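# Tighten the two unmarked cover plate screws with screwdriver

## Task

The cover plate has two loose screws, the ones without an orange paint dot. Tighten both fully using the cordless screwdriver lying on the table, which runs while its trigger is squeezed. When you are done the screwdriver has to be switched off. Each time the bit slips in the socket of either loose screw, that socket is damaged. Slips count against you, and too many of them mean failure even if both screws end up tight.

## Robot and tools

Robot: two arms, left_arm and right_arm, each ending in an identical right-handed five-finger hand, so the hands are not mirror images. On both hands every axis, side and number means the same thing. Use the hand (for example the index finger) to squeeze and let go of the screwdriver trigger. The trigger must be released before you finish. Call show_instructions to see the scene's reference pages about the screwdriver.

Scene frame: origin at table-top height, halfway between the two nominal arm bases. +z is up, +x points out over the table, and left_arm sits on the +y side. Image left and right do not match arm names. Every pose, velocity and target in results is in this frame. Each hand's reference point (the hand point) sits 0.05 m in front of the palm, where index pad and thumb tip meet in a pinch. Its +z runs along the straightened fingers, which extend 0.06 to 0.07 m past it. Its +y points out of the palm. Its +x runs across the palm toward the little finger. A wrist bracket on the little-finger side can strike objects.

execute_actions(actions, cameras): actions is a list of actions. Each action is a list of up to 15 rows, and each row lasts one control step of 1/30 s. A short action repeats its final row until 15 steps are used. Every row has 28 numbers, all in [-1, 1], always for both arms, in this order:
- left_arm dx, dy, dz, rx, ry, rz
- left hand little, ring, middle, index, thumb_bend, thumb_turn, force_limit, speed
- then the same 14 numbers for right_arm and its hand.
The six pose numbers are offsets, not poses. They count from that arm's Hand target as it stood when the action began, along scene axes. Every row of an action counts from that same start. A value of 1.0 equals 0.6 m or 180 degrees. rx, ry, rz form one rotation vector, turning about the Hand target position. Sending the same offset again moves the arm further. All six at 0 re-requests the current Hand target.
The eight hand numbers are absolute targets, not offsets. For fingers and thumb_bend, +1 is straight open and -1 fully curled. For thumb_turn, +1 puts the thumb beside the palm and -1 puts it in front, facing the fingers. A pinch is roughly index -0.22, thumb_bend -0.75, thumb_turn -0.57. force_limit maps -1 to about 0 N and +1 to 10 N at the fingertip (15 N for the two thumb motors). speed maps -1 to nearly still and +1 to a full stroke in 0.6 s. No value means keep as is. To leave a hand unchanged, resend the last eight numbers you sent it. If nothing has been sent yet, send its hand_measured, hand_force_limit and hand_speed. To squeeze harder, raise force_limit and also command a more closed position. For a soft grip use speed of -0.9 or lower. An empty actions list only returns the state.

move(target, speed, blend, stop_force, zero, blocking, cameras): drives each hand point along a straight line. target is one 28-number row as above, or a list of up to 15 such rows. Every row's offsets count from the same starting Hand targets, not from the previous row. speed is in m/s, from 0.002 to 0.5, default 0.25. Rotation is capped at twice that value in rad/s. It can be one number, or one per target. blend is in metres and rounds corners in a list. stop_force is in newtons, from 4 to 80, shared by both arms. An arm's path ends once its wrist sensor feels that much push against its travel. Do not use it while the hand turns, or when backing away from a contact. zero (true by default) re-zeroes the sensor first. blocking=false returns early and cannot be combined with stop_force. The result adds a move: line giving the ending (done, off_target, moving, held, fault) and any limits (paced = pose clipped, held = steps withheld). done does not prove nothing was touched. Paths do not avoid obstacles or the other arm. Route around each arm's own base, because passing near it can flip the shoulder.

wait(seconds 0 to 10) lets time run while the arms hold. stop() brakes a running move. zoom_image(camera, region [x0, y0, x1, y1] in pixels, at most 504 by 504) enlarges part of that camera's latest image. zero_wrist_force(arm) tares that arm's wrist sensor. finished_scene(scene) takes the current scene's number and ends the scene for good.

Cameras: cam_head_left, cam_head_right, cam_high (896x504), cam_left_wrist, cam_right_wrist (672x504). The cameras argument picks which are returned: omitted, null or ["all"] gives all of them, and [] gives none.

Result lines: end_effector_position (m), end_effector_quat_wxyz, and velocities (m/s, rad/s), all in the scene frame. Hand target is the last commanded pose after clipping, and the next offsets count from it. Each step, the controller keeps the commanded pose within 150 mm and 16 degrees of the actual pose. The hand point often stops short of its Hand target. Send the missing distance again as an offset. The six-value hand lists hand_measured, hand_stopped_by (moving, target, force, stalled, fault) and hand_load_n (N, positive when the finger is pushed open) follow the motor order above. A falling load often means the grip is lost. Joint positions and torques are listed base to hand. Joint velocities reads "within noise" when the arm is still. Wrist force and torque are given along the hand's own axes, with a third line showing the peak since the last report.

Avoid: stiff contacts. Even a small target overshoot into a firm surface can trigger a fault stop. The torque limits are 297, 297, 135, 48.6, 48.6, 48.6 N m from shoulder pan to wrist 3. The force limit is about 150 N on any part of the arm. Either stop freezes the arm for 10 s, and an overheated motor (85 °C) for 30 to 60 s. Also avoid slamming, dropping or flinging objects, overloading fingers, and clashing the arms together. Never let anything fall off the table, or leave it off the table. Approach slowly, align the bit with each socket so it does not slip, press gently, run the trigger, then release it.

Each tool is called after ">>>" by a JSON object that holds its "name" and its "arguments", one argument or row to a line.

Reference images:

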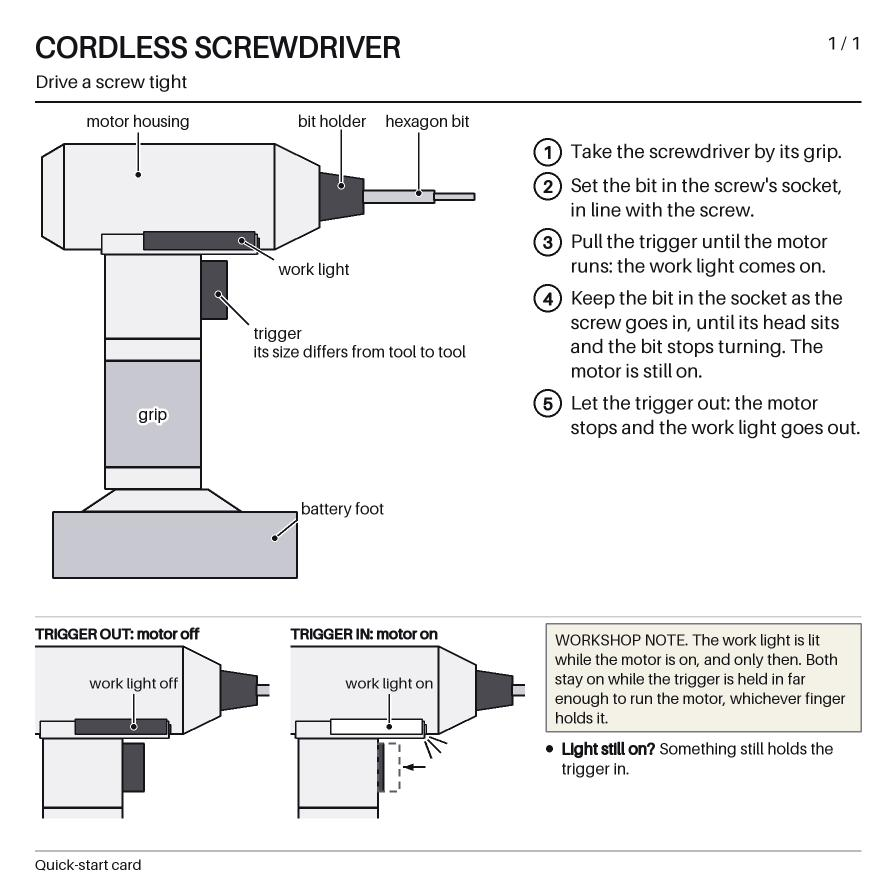

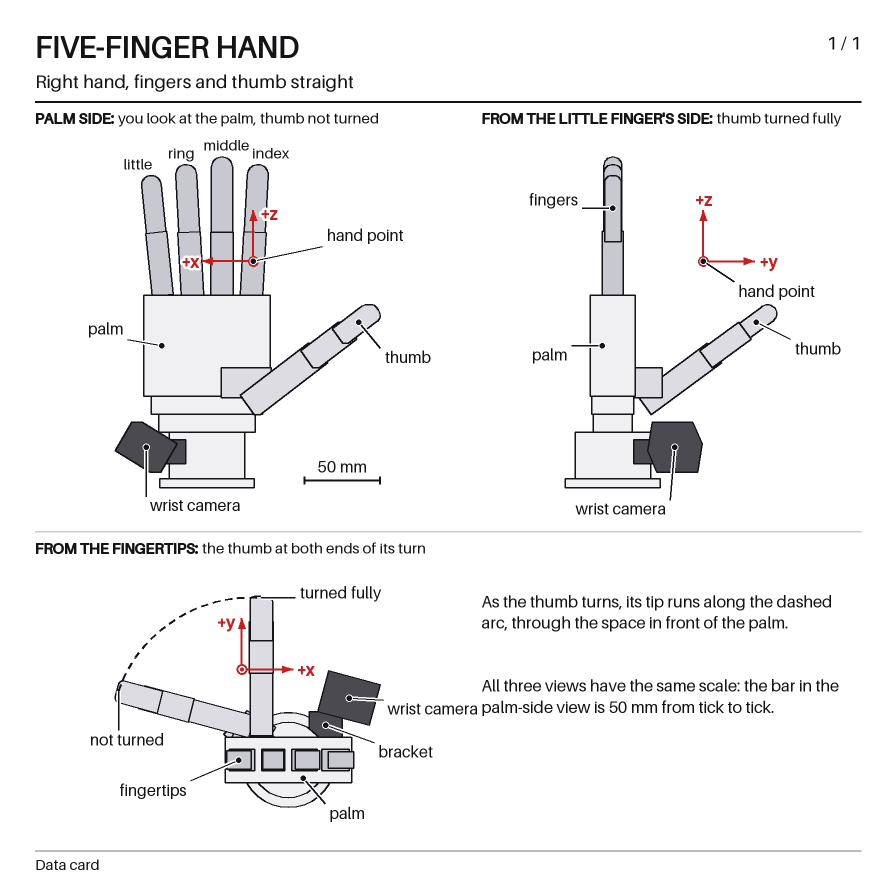

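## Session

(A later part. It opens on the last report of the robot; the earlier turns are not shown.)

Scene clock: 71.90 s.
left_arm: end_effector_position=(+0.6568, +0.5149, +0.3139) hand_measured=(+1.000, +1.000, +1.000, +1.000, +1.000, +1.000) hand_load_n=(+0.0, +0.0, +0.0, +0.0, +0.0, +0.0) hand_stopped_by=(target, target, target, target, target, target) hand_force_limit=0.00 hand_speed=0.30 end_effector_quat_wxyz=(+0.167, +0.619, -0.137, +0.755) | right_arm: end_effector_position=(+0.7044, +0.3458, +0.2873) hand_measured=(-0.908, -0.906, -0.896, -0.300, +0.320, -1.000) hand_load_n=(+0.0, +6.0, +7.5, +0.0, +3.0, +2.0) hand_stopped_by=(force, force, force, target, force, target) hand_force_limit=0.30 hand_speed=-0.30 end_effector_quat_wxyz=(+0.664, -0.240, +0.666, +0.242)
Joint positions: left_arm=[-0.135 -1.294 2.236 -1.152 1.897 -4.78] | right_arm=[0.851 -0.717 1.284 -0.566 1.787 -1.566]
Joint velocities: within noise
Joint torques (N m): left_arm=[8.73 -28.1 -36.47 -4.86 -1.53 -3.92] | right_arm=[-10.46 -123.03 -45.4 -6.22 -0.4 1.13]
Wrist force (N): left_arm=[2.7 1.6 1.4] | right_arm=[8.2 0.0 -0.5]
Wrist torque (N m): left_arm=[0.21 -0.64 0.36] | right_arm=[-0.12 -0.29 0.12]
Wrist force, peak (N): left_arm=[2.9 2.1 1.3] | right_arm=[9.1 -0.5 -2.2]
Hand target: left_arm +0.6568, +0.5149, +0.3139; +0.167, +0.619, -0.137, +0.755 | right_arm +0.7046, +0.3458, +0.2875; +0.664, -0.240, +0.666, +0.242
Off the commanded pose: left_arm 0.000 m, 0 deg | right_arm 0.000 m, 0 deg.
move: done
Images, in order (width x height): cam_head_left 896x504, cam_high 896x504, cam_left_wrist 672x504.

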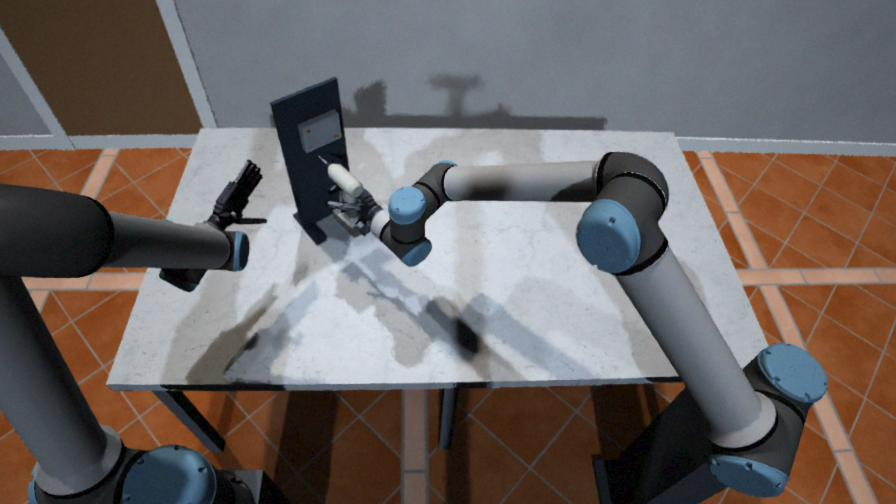

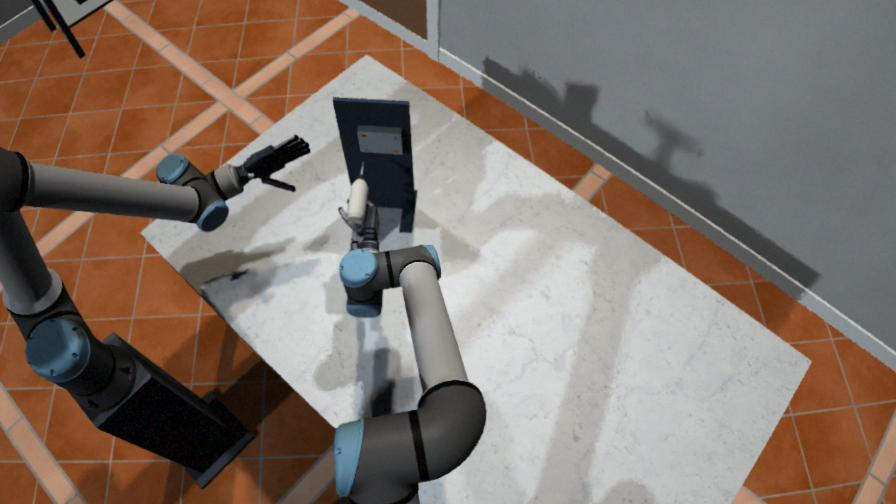

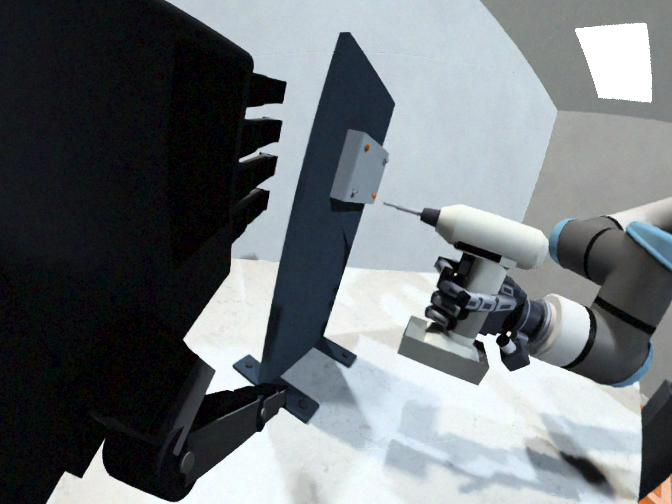

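>>> {"name": "move", "arguments": {
  "target": [
    [0,0,0.343,0,0,0,1,1,1,1,1,1,0,0.3, 0,0,0,0,0,0,-1,-1,-0.985,-0.3,-1,-1,0.3,-0.3],
    [0.217,-0.26,0.343,-0.055,0.423,0.307,1,1,1,1,1,1,0,0.3, 0,0,0,0,0,0,-1,-1,-0.985,-0.3,-1,-1,0.3,-0.3]
  ],
  "speed": 0.2,
  "blend": 0.02
}}

Scene clock: 79.77 s.
left_arm: end_effector_position=(+0.7870, +0.3588, +0.5197) hand_measured=(+1.000, +1.000, +1.000, +1.000, +1.000, +1.000) hand_load_n=(+0.0, +0.0, +0.0, +0.0, +0.0, +0.0) hand_stopped_by=(target, target, target, target, target, target) hand_force_limit=0.00 hand_speed=0.30 end_effector_quat_wxyz=(-0.083, +0.912, +0.330, +0.229) | right_arm: end_effector_position=(+0.7046, +0.3458, +0.2875) hand_measured=(-0.908, -0.906, -0.896, -0.300, +0.320, -1.000) hand_load_n=(+0.0, +6.0, +7.5, +0.0, +3.0, +2.5) hand_stopped_by=(force, force, force, target, force, target) hand_force_limit=0.30 hand_speed=-0.30 end_effector_quat_wxyz=(+0.664, -0.240, +0.666, +0.242)
Joint positions: left_arm=[-0.528 -0.993 0.996 1.371 1.118 -5.854] | right_arm=[0.851 -0.717 1.284 -0.566 1.787 -1.566]
Joint velocities: within noise
Joint torques (N m): left_arm=[7.27 -78.64 -39.28 6.74 -2.61 1.24] | right_arm=[-13.61 -125.07 -39.04 -6.1 -0.74 2.16]
Wrist force (N): left_arm=[1.3 1.6 -1.3] | right_arm=[8.0 0.1 -0.5]
Wrist torque (N m): left_arm=[0.52 -0.20 0.23] | right_arm=[-0.12 -0.26 0.11]
Wrist force, peak (N): left_arm=[4.5 1.8 1.7] | right_arm=[8.7 0.1 -0.7]
Hand target: left_arm +0.7870, +0.3589, +0.5197; -0.083, +0.912, +0.330, +0.229 | right_arm +0.7046, +0.3458, +0.2875; +0.664, -0.240, +0.666, +0.242
Off the commanded pose: left_arm 0.000 m, 0 deg | right_arm 0.000 m, 0 deg.
move: done; blend cut to 0 m at target 1

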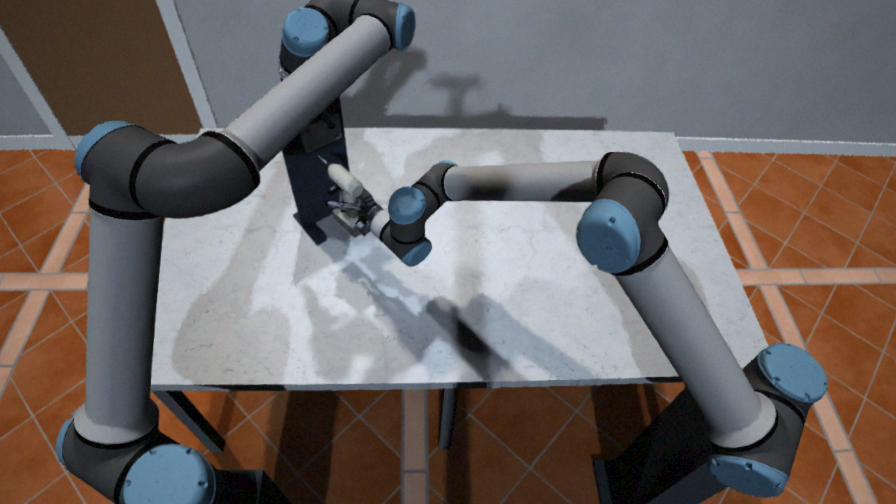

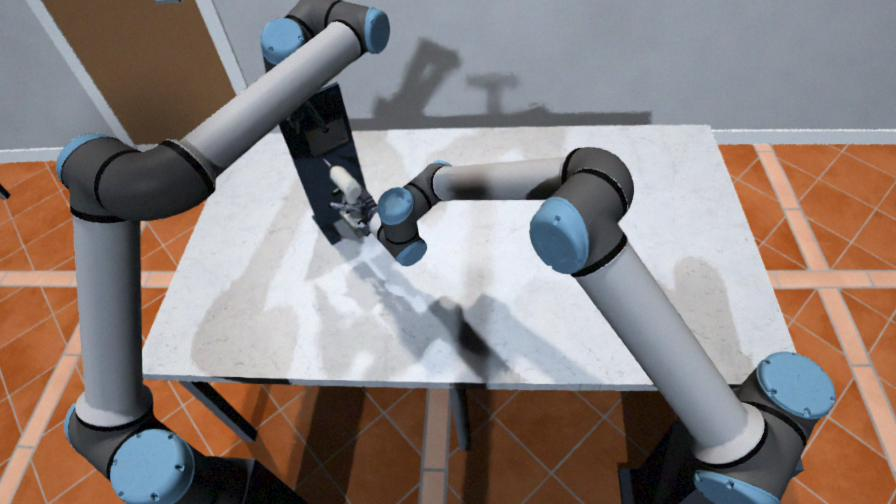

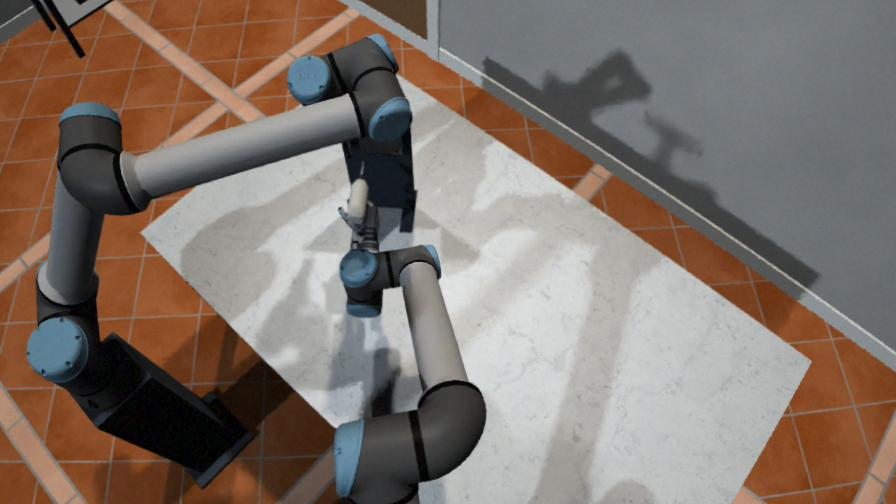

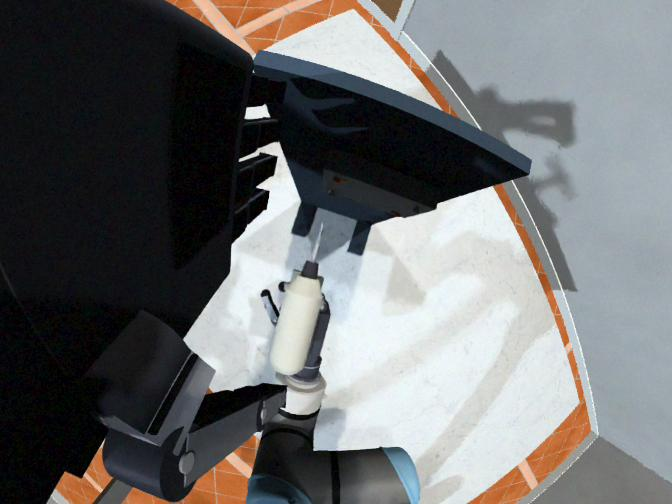

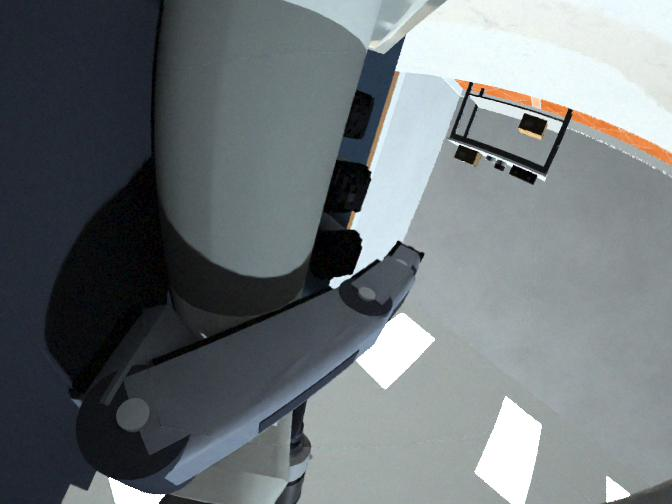

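>>> {"name": "zoom_image", "arguments": {
  "camera": "cam_left_wrist",
  "region": [240, 40, 560, 290]
}}

>>> {"name": "zoom_image", "arguments": {
  "camera": "cam_left_wrist",
  "region": [260, 150, 400, 390]
}}

Scaled by 1.575 from the camera's 672x504 image, which has a finer 960x720 frame.

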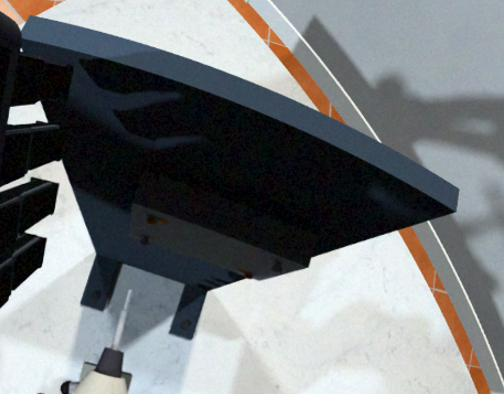

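Scaled by 2.100 from the camera's 672x504 image, which has a finer 960x720 frame.

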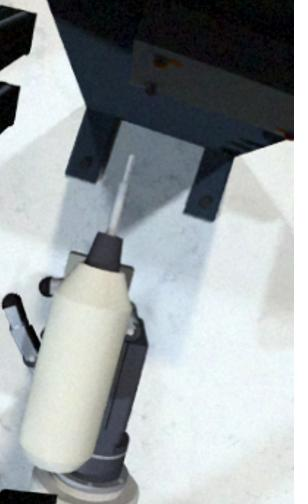

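>>> {"name": "zoom_image", "arguments": {
  "camera": "cam_left_wrist",
  "region": [265, 210, 345, 300]
}}

>>> {"name": "zoom_image", "arguments": {
  "camera": "cam_left_wrist",
  "region": [260, 280, 340, 390]
}}

>>> {"name": "zoom_image", "arguments": {
  "camera": "cam_left_wrist",
  "region": [310, 140, 450, 240]
}}

Scaled by 5.600 from the camera's 672x504 image, which has a finer 960x720 frame.

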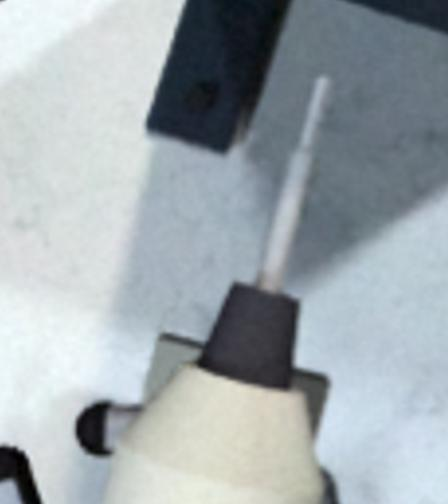

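Scaled by 4.582 from the camera's 672x504 image, which has a finer 960x720 frame.

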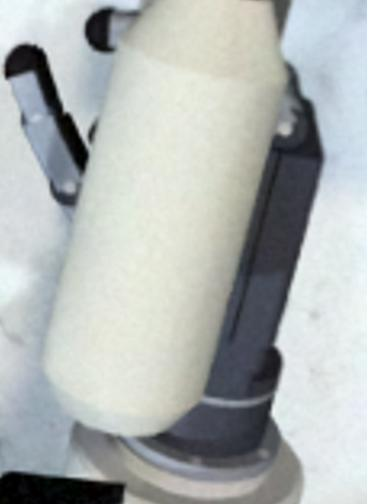

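Scaled by 3.600 from the camera's 672x504 image, which has a finer 960x720 frame.

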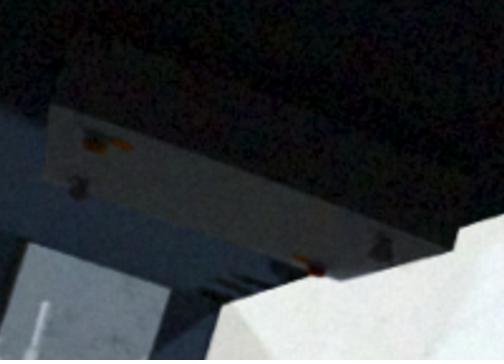

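>>> {"name": "move", "arguments": {
  "target": [0,0,0,0,0,0,1,1,1,1,1,1,0,0.3, -0.0103,0.0152,0.005,0,0,-0.0267,-1,-1,-0.985,-0.3,-1,-1,0.3,-0.3],
  "speed": 0.05,
  "cameras": ["cam_left_wrist"]
}}

>>> {"name": "zoom_image", "arguments": {
  "camera": "cam_left_wrist",
  "region": [265, 140, 445, 300]
}}

>>> {"name": "zoom_image", "arguments": {
  "camera": "cam_left_wrist",
  "region": [260, 280, 340, 390]
}}

>>> {"name": "zoom_image", "arguments": {
  "camera": "cam_left_wrist",
  "region": [285, 170, 365, 280]
}}

Scene clock: 82.90 s.
left_arm: end_effector_position=(+0.7870, +0.3589, +0.5197) hand_measured=(+1.000, +1.000, +1.000, +1.000, +1.000, +1.000) hand_load_n=(+0.0, +0.0, +0.0, +0.0, +0.0, +0.0) hand_stopped_by=(target, target, target, target, target, target) hand_force_limit=0.00 hand_speed=0.30 end_effector_quat_wxyz=(-0.083, +0.912, +0.330, +0.229) | right_arm: end_effector_position=(+0.6982, +0.3550, +0.2904) hand_measured=(-0.908, -0.906, -0.896, -0.300, +0.320, -1.000) hand_load_n=(+0.5, +6.0, +7.5, +0.0, +3.0, +2.0) hand_stopped_by=(force, force, force, target, force, target) hand_force_limit=0.30 hand_speed=-0.30 end_effector_quat_wxyz=(+0.673, -0.212, +0.675, +0.214)
Joint positions: left_arm=[-0.528 -0.993 0.996 1.371 1.118 -5.854] | right_arm=[0.887 -0.703 1.252 -0.547 1.906 -1.566]
Joint velocities: within noise
Joint torques (N m): left_arm=[6.73 -69.03 -42.96 4.12 -3.03 -2.72] | right_arm=[-16.63 -126.49 -37.63 -6.09 -1.4 2.01]
Wrist force (N): left_arm=[2.2 1.3 -1.3] | right_arm=[8.3 0.5 -0.3]
Wrist torque (N m): left_arm=[0.48 -0.33 0.28] | right_arm=[-0.07 -0.31 0.14]
Wrist force, peak (N): left_arm=[1.9 2.1 -1.4] | right_arm=[8.5 0.2 -0.6]
Hand target: left_arm +0.7870, +0.3589, +0.5197; -0.083, +0.912, +0.330, +0.229 | right_arm +0.6984, +0.3549, +0.2905; +0.673, -0.212, +0.675, +0.214
Off the commanded pose: left_arm 0.000 m, 0 deg | right_arm 0.000 m, 0 deg.
move: done
Images, in order (width x height): cam_left_wrist 672x504.

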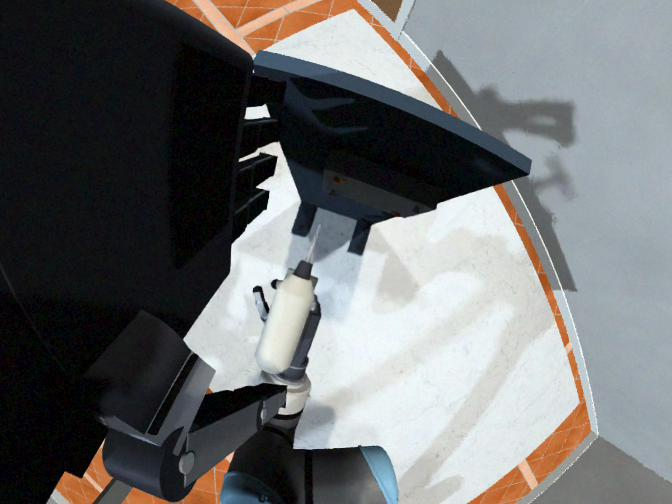

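Scaled by 2.800 from the camera's 672x504 image, which has a finer 960x720 frame.

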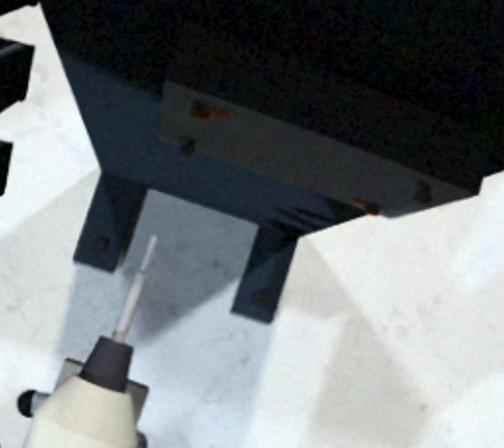

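Scaled by 4.582 from the camera's 672x504 image, which has a finer 960x720 frame.

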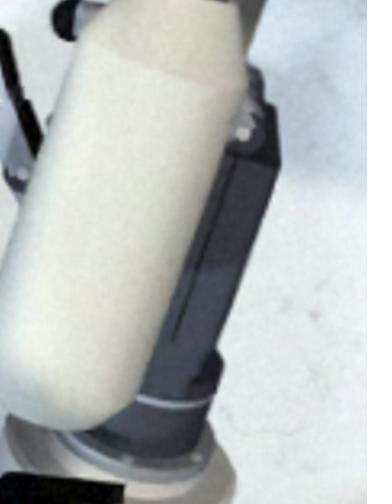

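Scaled by 4.582 from the camera's 672x504 image, which has a finer 960x720 frame.

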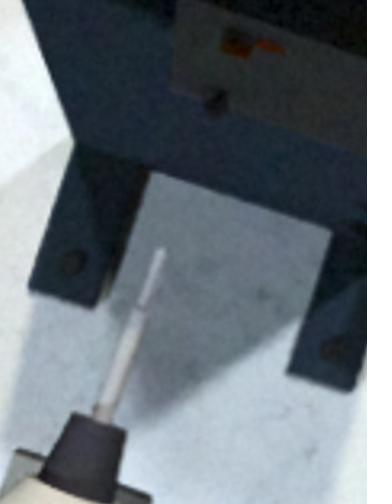

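>>> {"name": "move", "arguments": {
  "target": [
    [-0.217,0.26,0,0.055,-0.423,-0.307,1,1,1,1,1,1,0,0.3, 0,0,0,0,0,0,-1,-1,-0.985,-0.3,-1,-1,0.3,-0.3],
    [-0.217,0.26,-0.343,0.055,-0.423,-0.307,1,1,1,1,1,1,0,0.3, 0,0,0,0,0,0,-1,-1,-0.985,-0.3,-1,-1,0.3,-0.3]
  ],
  "speed": 0.25,
  "cameras": ["cam_left_wrist","cam_high","cam_head_left"]
}}

>>> {"name": "zoom_image", "arguments": {
  "camera": "cam_left_wrist",
  "region": [320, 120, 480, 260]
}}

Scene clock: 88.30 s.
left_arm: end_effector_position=(+0.6567, +0.5149, +0.3139) hand_measured=(+1.000, +1.000, +1.000, +1.000, +1.000, +1.000) hand_load_n=(+0.0, +0.0, +0.0, +0.0, +0.0, +0.0) hand_stopped_by=(target, target, target, target, target, target) hand_force_limit=0.00 hand_speed=0.30 end_effector_quat_wxyz=(+0.167, +0.619, -0.137, +0.755) | right_arm: end_effector_position=(+0.6984, +0.3549, +0.2904) hand_measured=(-0.908, -0.906, -0.896, -0.300, +0.320, -1.000) hand_load_n=(+0.0, +6.0, +7.5, +0.0, +3.0, +2.0) hand_stopped_by=(force, force, force, target, force, target) hand_force_limit=0.30 hand_speed=-0.30 end_effector_quat_wxyz=(+0.673, -0.212, +0.675, +0.214)
Joint positions: left_arm=[-0.135 -1.294 2.236 -1.151 1.898 -4.78] | right_arm=[0.886 -0.703 1.252 -0.547 1.906 -1.566]
Joint velocities: within noise
Joint torques (N m): left_arm=[8.27 -30.85 -37.62 -5.92 -1.04 -3.7] | right_arm=[-14.18 -126.91 -45.97 -4.23 -0.13 0.8]
Wrist force (N): left_arm=[2.6 1.6 1.3] | right_arm=[8.0 0.1 -0.9]
Wrist torque (N m): left_arm=[0.22 -0.61 0.35] | right_arm=[-0.09 -0.24 0.11]
Wrist force, peak (N): left_arm=[4.8 1.4 2.3] | right_arm=[8.5 -0.1 -0.4]
Hand target: left_arm +0.6568, +0.5149, +0.3139; +0.167, +0.619, -0.137, +0.755 | right_arm +0.6984, +0.3549, +0.2905; +0.673, -0.212, +0.675, +0.214
Off the commanded pose: left_arm 0.000 m, 0 deg | right_arm 0.000 m, 0 deg.
move: done
Images, in order (width x height): cam_head_left 896x504, cam_high 896x504, cam_left_wrist 672x504.

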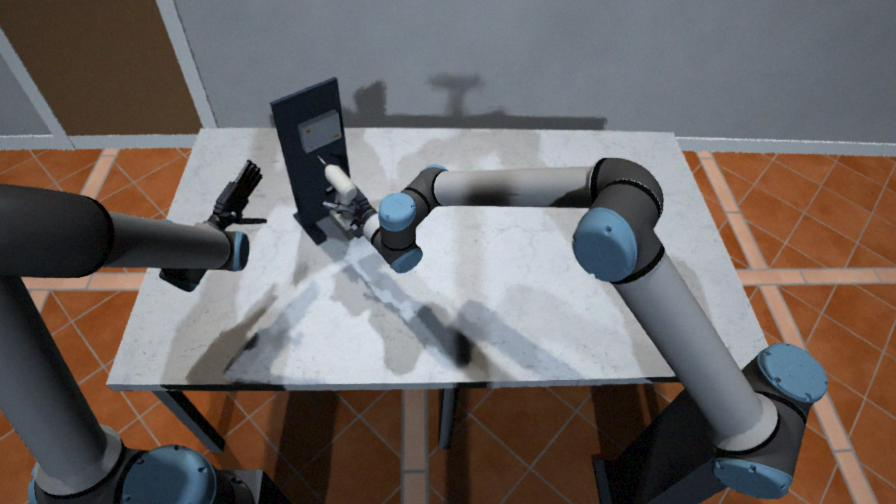

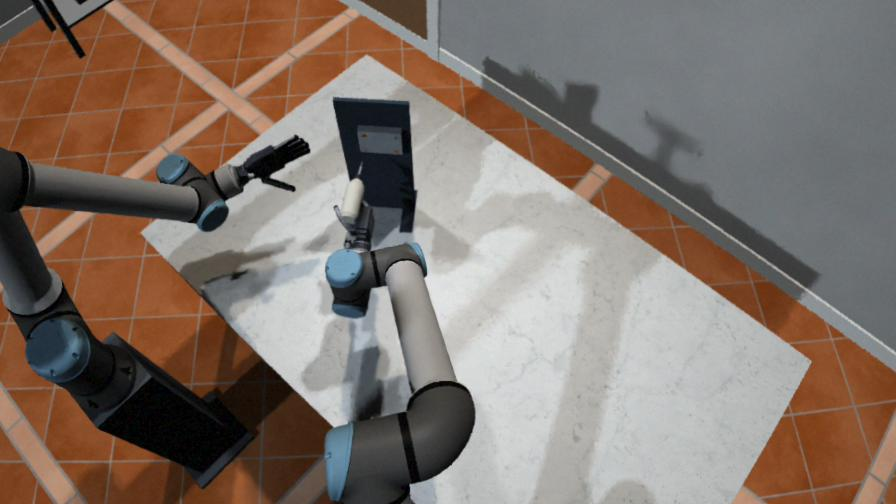

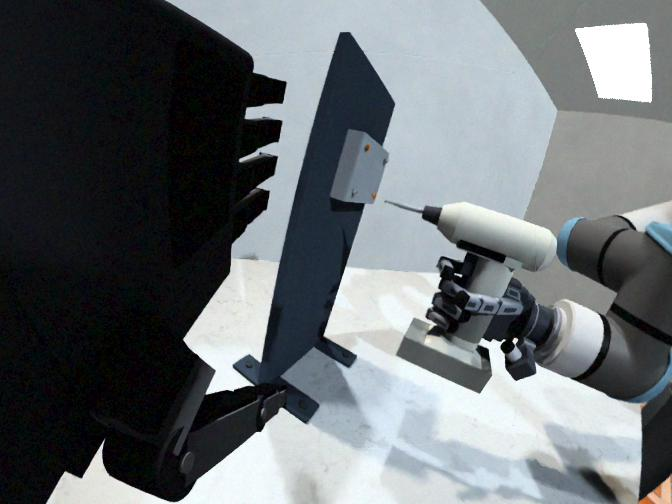

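Scaled by 3.150 from the camera's 672x504 image, which has a finer 960x720 frame.

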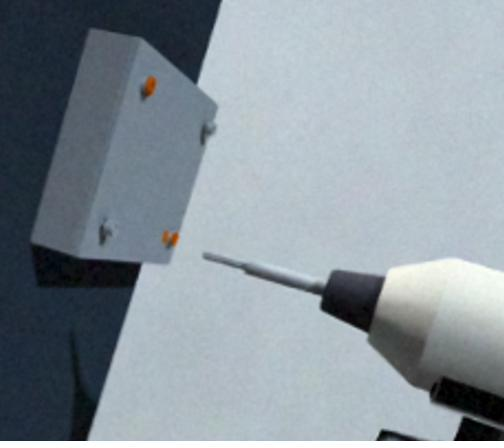

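>>> {"name": "move", "arguments": {
  "target": [0,0,0,0,0,0,1,1,1,1,1,1,0,0.3, 0.0344,0.0235,-0.0015,0,0,0,-1,-1,-0.985,-0.3,-1,-1,0.3,-0.3],
  "speed": 0.05,
  "stop_force": 6,
  "cameras": ["cam_left_wrist","cam_high","cam_head_left"]
}}

>>> {"name": "zoom_image", "arguments": {
  "camera": "cam_left_wrist",
  "region": [320, 140, 440, 240]
}}

>>> {"name": "zoom_image", "arguments": {
  "camera": "cam_high",
  "region": [330, 110, 430, 230]
}}

>>> {"name": "zoom_image", "arguments": {
  "camera": "cam_head_left",
  "region": [290, 100, 370, 200]
}}

Scene clock: 90.30 s.
left_arm: end_effector_position=(+0.6568, +0.5149, +0.3139) hand_measured=(+1.000, +1.000, +1.000, +1.000, +1.000, +1.000) hand_load_n=(+0.0, +0.0, -0.5, +0.0, +0.0, +0.0) hand_stopped_by=(target, target, target, target, target, target) hand_force_limit=0.00 hand_speed=0.30 end_effector_quat_wxyz=(+0.167, +0.619, -0.137, +0.755) | right_arm: end_effector_position=(+0.7190, +0.3690, +0.2895) hand_measured=(-0.908, -0.906, -0.896, -0.300, +0.320, -1.000) hand_load_n=(+0.0, +6.0, +7.5, +0.0, +3.0, +2.0) hand_stopped_by=(force, force, force, target, force, target) hand_force_limit=0.30 hand_speed=-0.30 end_effector_quat_wxyz=(+0.673, -0.212, +0.675, +0.214)
Joint positions: left_arm=[-0.135 -1.294 2.236 -1.152 1.897 -4.78] | right_arm=[0.878 -0.67 1.188 -0.516 1.897 -1.566]
Joint velocities: within noise
Joint torques (N m): left_arm=[6.59 -26.88 -35.43 -5 -1.55 -3.47] | right_arm=[14.4 -130.71 -45.15 -6.04 2.25 0.59]
Wrist force (N): left_arm=[2.7 1.8 1.4] | right_arm=[8.2 0.2 -0.7]
Wrist torque (N m): left_arm=[0.25 -0.64 0.37] | right_arm=[-0.10 -0.29 0.14]
Wrist force, peak (N): left_arm=[2.7 2.0 1.5] | right_arm=[8.3 0.4 -1.8]
Hand target: left_arm +0.6568, +0.5149, +0.3139; +0.167, +0.619, -0.137, +0.755 | right_arm +0.7190, +0.3690, +0.2896; +0.673, -0.212, +0.675, +0.214
Off the commanded pose: left_arm 0.000 m, 0 deg | right_arm 0.000 m, 0 deg.
move: done
Images, in order (width x height): cam_head_left 896x504, cam_high 896x504, cam_left_wrist 672x504.

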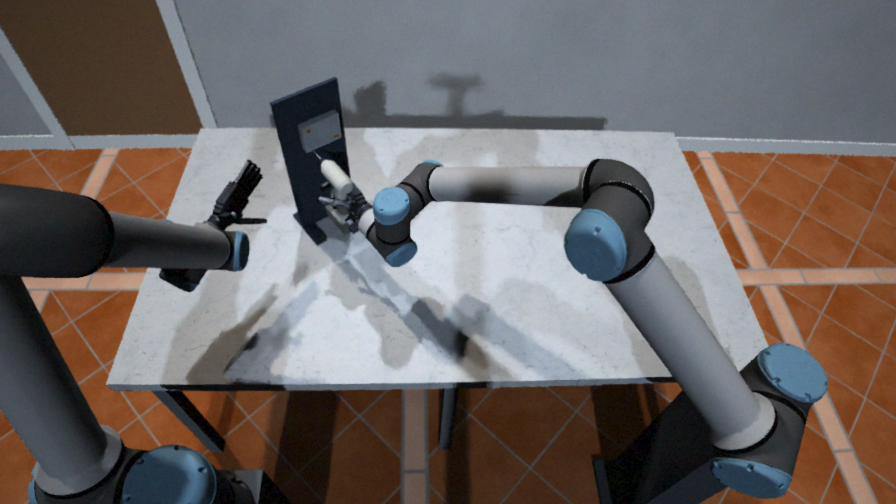

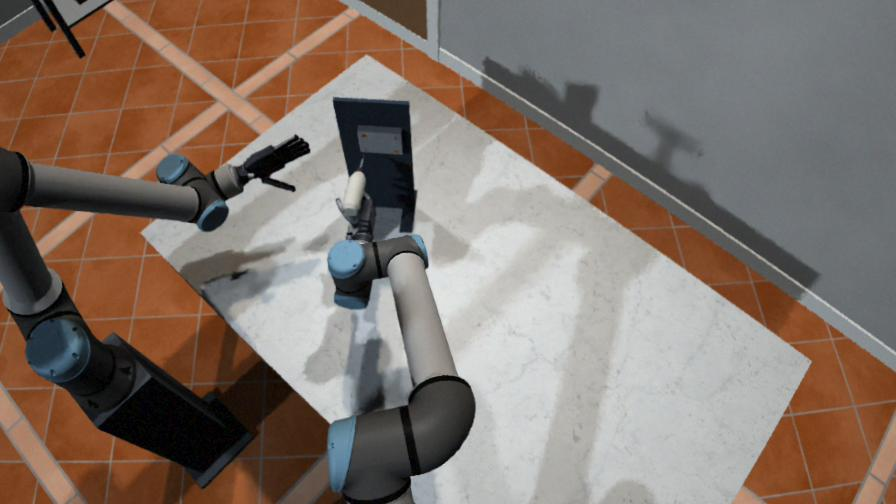

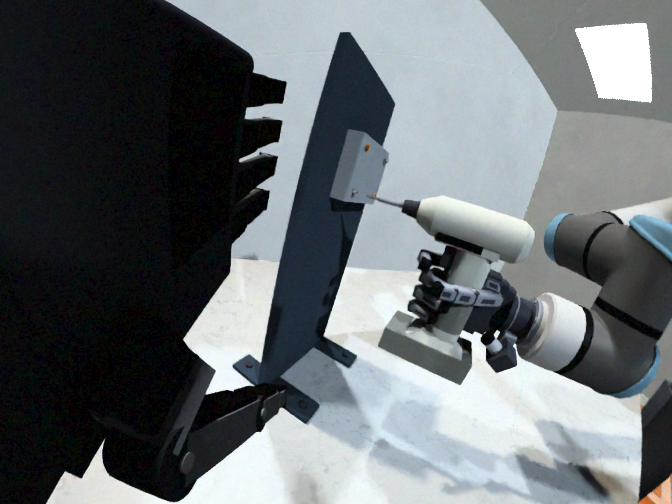

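Scaled by 4.200 from the camera's 672x504 image, which has a finer 960x720 frame.

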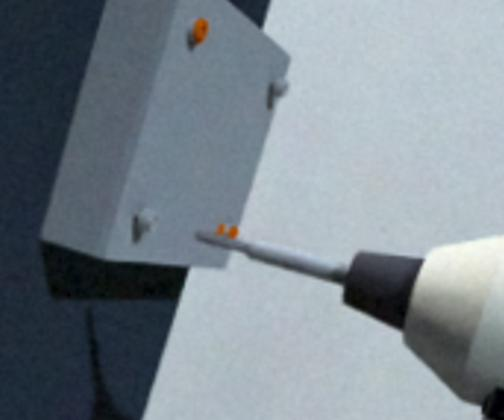

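Scaled by 4.200.

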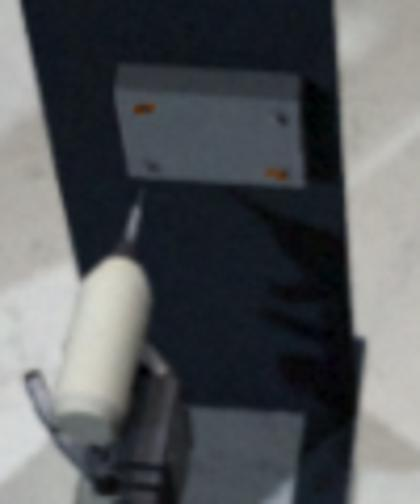

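Scaled by 5.040.

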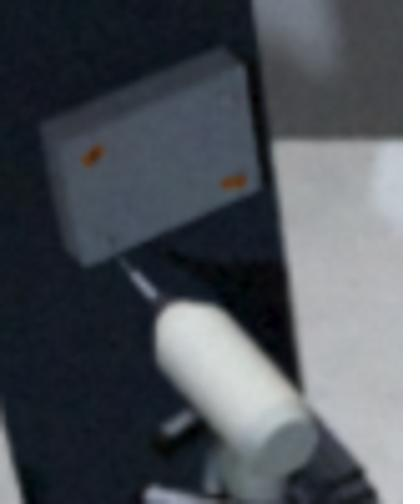

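>>> {"name": "move", "arguments": {
  "target": [
    [0,0,0.343,0,0,0,1,1,1,1,1,1,0,0.3, 0,0,0,0,0,0,-1,-1,-0.985,-0.3,-1,-1,0.3,-0.3],
    [0.217,-0.26,0.343,-0.055,0.423,0.307,1,1,1,1,1,1,0,0.3, 0,0,0,0,0,0,-1,-1,-0.985,-0.3,-1,-1,0.3,-0.3]
  ],
  "speed": 0.25,
  "cameras": ["cam_left_wrist"]
}}

>>> {"name": "zoom_image", "arguments": {
  "camera": "cam_left_wrist",
  "region": [285, 170, 365, 280]
}}

>>> {"name": "zoom_image", "arguments": {
  "camera": "cam_left_wrist",
  "region": [260, 140, 450, 360]
}}

Scene clock: 95.93 s.
left_arm: end_effector_position=(+0.7870, +0.3589, +0.5197) hand_measured=(+1.000, +1.000, +1.000, +1.000, +1.000, +1.000) hand_load_n=(+0.0, +0.0, +0.0, +0.0, +0.0, +0.0) hand_stopped_by=(target, target, target, target, target, target) hand_force_limit=0.00 hand_speed=0.30 end_effector_quat_wxyz=(-0.083, +0.912, +0.330, +0.229) | right_arm: end_effector_position=(+0.7190, +0.3690, +0.2896) hand_measured=(-0.908, -0.906, -0.896, -0.300, +0.320, -1.000) hand_load_n=(+0.0, +6.0, +7.5, +0.0, +3.0, +2.0) hand_stopped_by=(force, force, force, target, force, target) hand_force_limit=0.30 hand_speed=-0.30 end_effector_quat_wxyz=(+0.673, -0.212, +0.675, +0.214)
Joint positions: left_arm=[-0.528 -0.993 0.996 1.371 1.118 -5.854] | right_arm=[0.878 -0.67 1.188 -0.516 1.897 -1.566]
Joint velocities: within noise
Joint torques (N m): left_arm=[7.38 -69.21 -42.01 7.27 -1.95 -0.19] | right_arm=[12.21 -129.32 -46.18 -2.18 1.47 1.98]
Wrist force (N): left_arm=[1.8 1.8 -1.3] | right_arm=[7.8 0.3 -0.6]
Wrist torque (N m): left_arm=[0.56 -0.27 0.26] | right_arm=[-0.09 -0.24 0.11]
Wrist force, peak (N): left_arm=[4.9 1.7 1.9] | right_arm=[8.6 0.4 -0.4]
Hand target: left_arm +0.7870, +0.3589, +0.5197; -0.083, +0.912, +0.330, +0.229 | right_arm +0.7190, +0.3690, +0.2896; +0.673, -0.212, +0.675, +0.214
Off the commanded pose: left_arm 0.000 m, 0 deg | right_arm 0.000 m, 0 deg.
move: done
Images, in order (width x height): cam_left_wrist 672x504.

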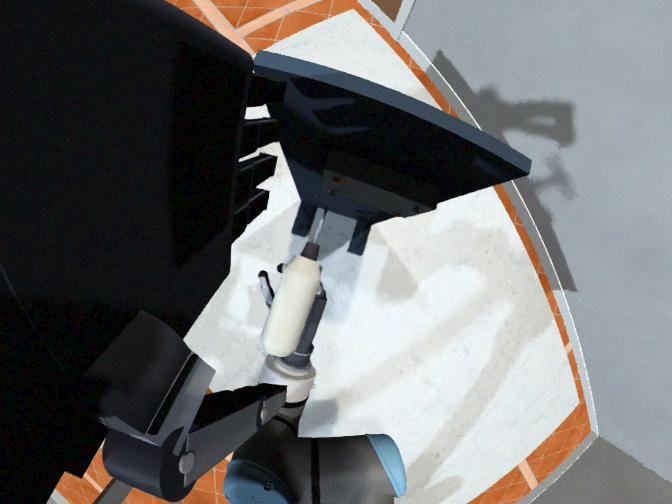

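Scaled by 4.582 from the camera's 672x504 image, which has a finer 960x720 frame.

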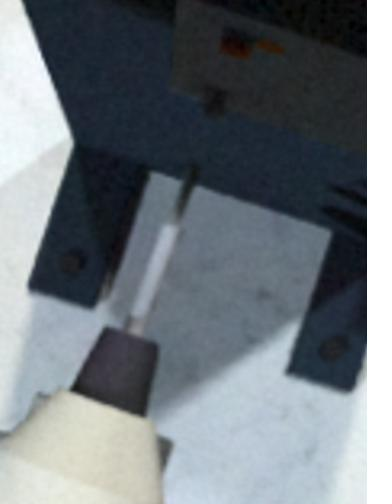

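Scaled by 2.291 from the camera's 672x504 image, which has a finer 960x720 frame.

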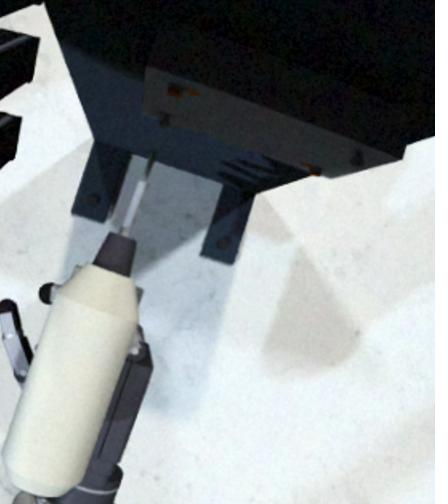

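>>> {"name": "move", "arguments": {
  "target": [0,0,0,0,0,0,1,1,1,1,1,1,0,0.3, 0.0132,0.0101,0.0006,0,0,0,-1,-1,-0.985,-0.3,-1,-1,0.3,-0.3],
  "speed": 0.03,
  "stop_force": 5,
  "cameras": ["cam_left_wrist","cam_high"]
}}

>>> {"name": "zoom_image", "arguments": {
  "camera": "cam_left_wrist",
  "region": [300, 170, 360, 250]
}}

>>> {"name": "zoom_image", "arguments": {
  "camera": "cam_high",
  "region": [340, 110, 420, 190]
}}

Scene clock: 98.07 s.
left_arm: end_effector_position=(+0.7870, +0.3589, +0.5197) hand_measured=(+1.000, +1.000, +1.000, +1.000, +1.000, +1.000) hand_load_n=(+0.0, +0.0, +0.0, +0.5, +0.0, +0.0) hand_stopped_by=(target, target, target, target, target, target) hand_force_limit=0.00 hand_speed=0.30 end_effector_quat_wxyz=(-0.083, +0.912, +0.330, +0.229) | right_arm: end_effector_position=(+0.7270, +0.3750, +0.2899) hand_measured=(-0.908, -0.906, -0.896, -0.300, +0.320, -1.000) hand_load_n=(+0.0, +6.0, +7.5, +0.0, +3.0, +2.0) hand_stopped_by=(force, force, force, target, force, target) hand_force_limit=0.30 hand_speed=-0.30 end_effector_quat_wxyz=(+0.673, -0.212, +0.675, +0.214)
Joint positions: left_arm=[-0.528 -0.993 0.996 1.371 1.118 -5.854] | right_arm=[0.875 -0.656 1.16 -0.502 1.894 -1.566]
Joint velocities: within noise
Joint torques (N m): left_arm=[11.86 -63.21 -46.21 4.43 0.16 -2.74] | right_arm=[8.25 -131.34 -38.76 -6.23 1.31 0.69]
Wrist force (N): left_arm=[1.5 1.4 -1.4] | right_arm=[8.1 0.5 -0.5]
Wrist torque (N m): left_arm=[0.52 -0.23 0.25] | right_arm=[-0.07 -0.29 0.13]
Wrist force, peak (N): left_arm=[2.1 1.8 -1.6] | right_arm=[8.4 -0.3 -1.1]
Hand target: left_arm +0.7870, +0.3589, +0.5197; -0.083, +0.912, +0.330, +0.229 | right_arm +0.7270, +0.3750, +0.2899; +0.673, -0.212, +0.675, +0.214
Off the commanded pose: left_arm 0.000 m, 0 deg | right_arm 0.000 m, 0 deg.
move: done
Images, in order (width x height): cam_high 896x504, cam_left_wrist 672x504.

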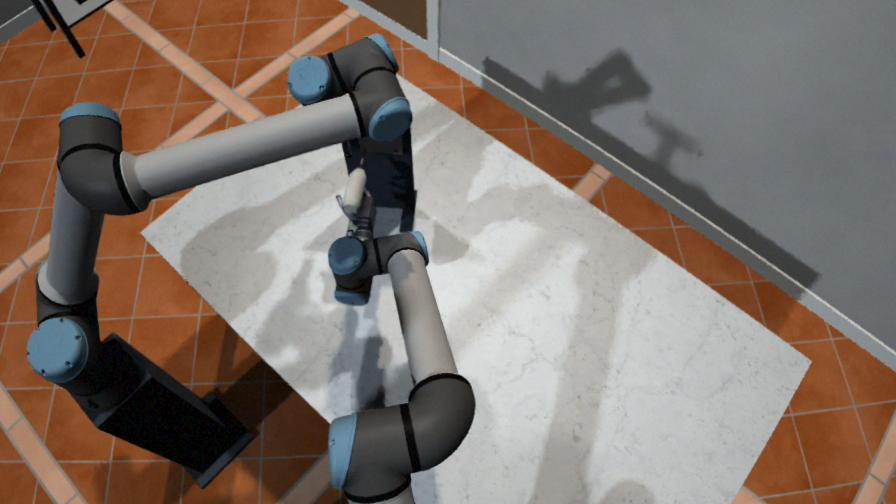

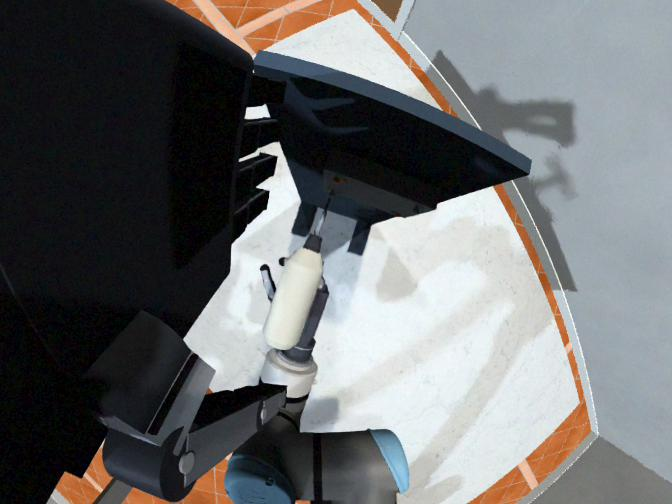

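Scaled by 6.300 from the camera's 672x504 image, which has a finer 960x720 frame.

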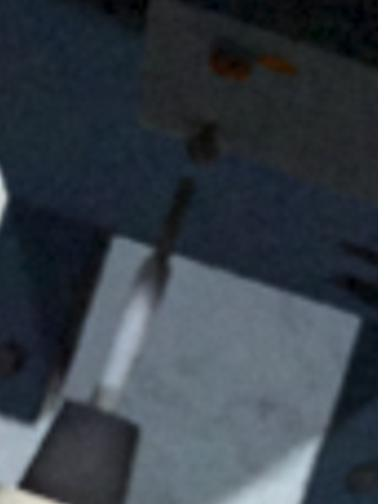

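Scaled by 6.300.

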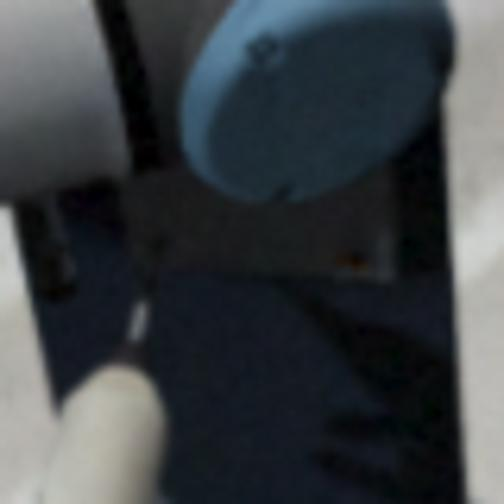

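>>> {"name": "zoom_image", "arguments": {
  "camera": "cam_left_wrist",
  "region": [255, 180, 345, 360]
}}

>>> {"name": "zoom_image", "arguments": {
  "camera": "cam_left_wrist",
  "region": [310, 170, 350, 220]
}}

Scaled by 2.800 from the camera's 672x504 image, which has a finer 960x720 frame.

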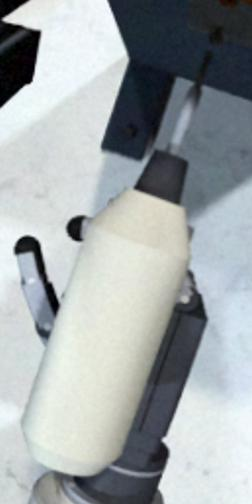

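Scaled by 10.080 from the camera's 672x504 image, which has a finer 960x720 frame.

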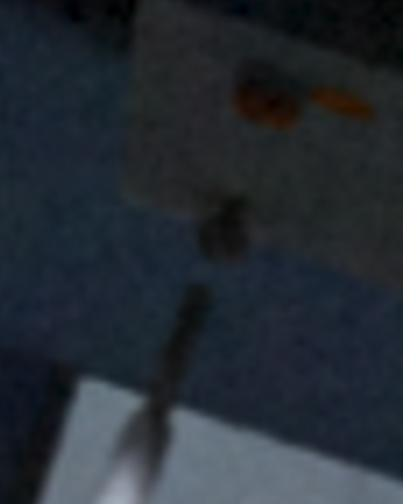

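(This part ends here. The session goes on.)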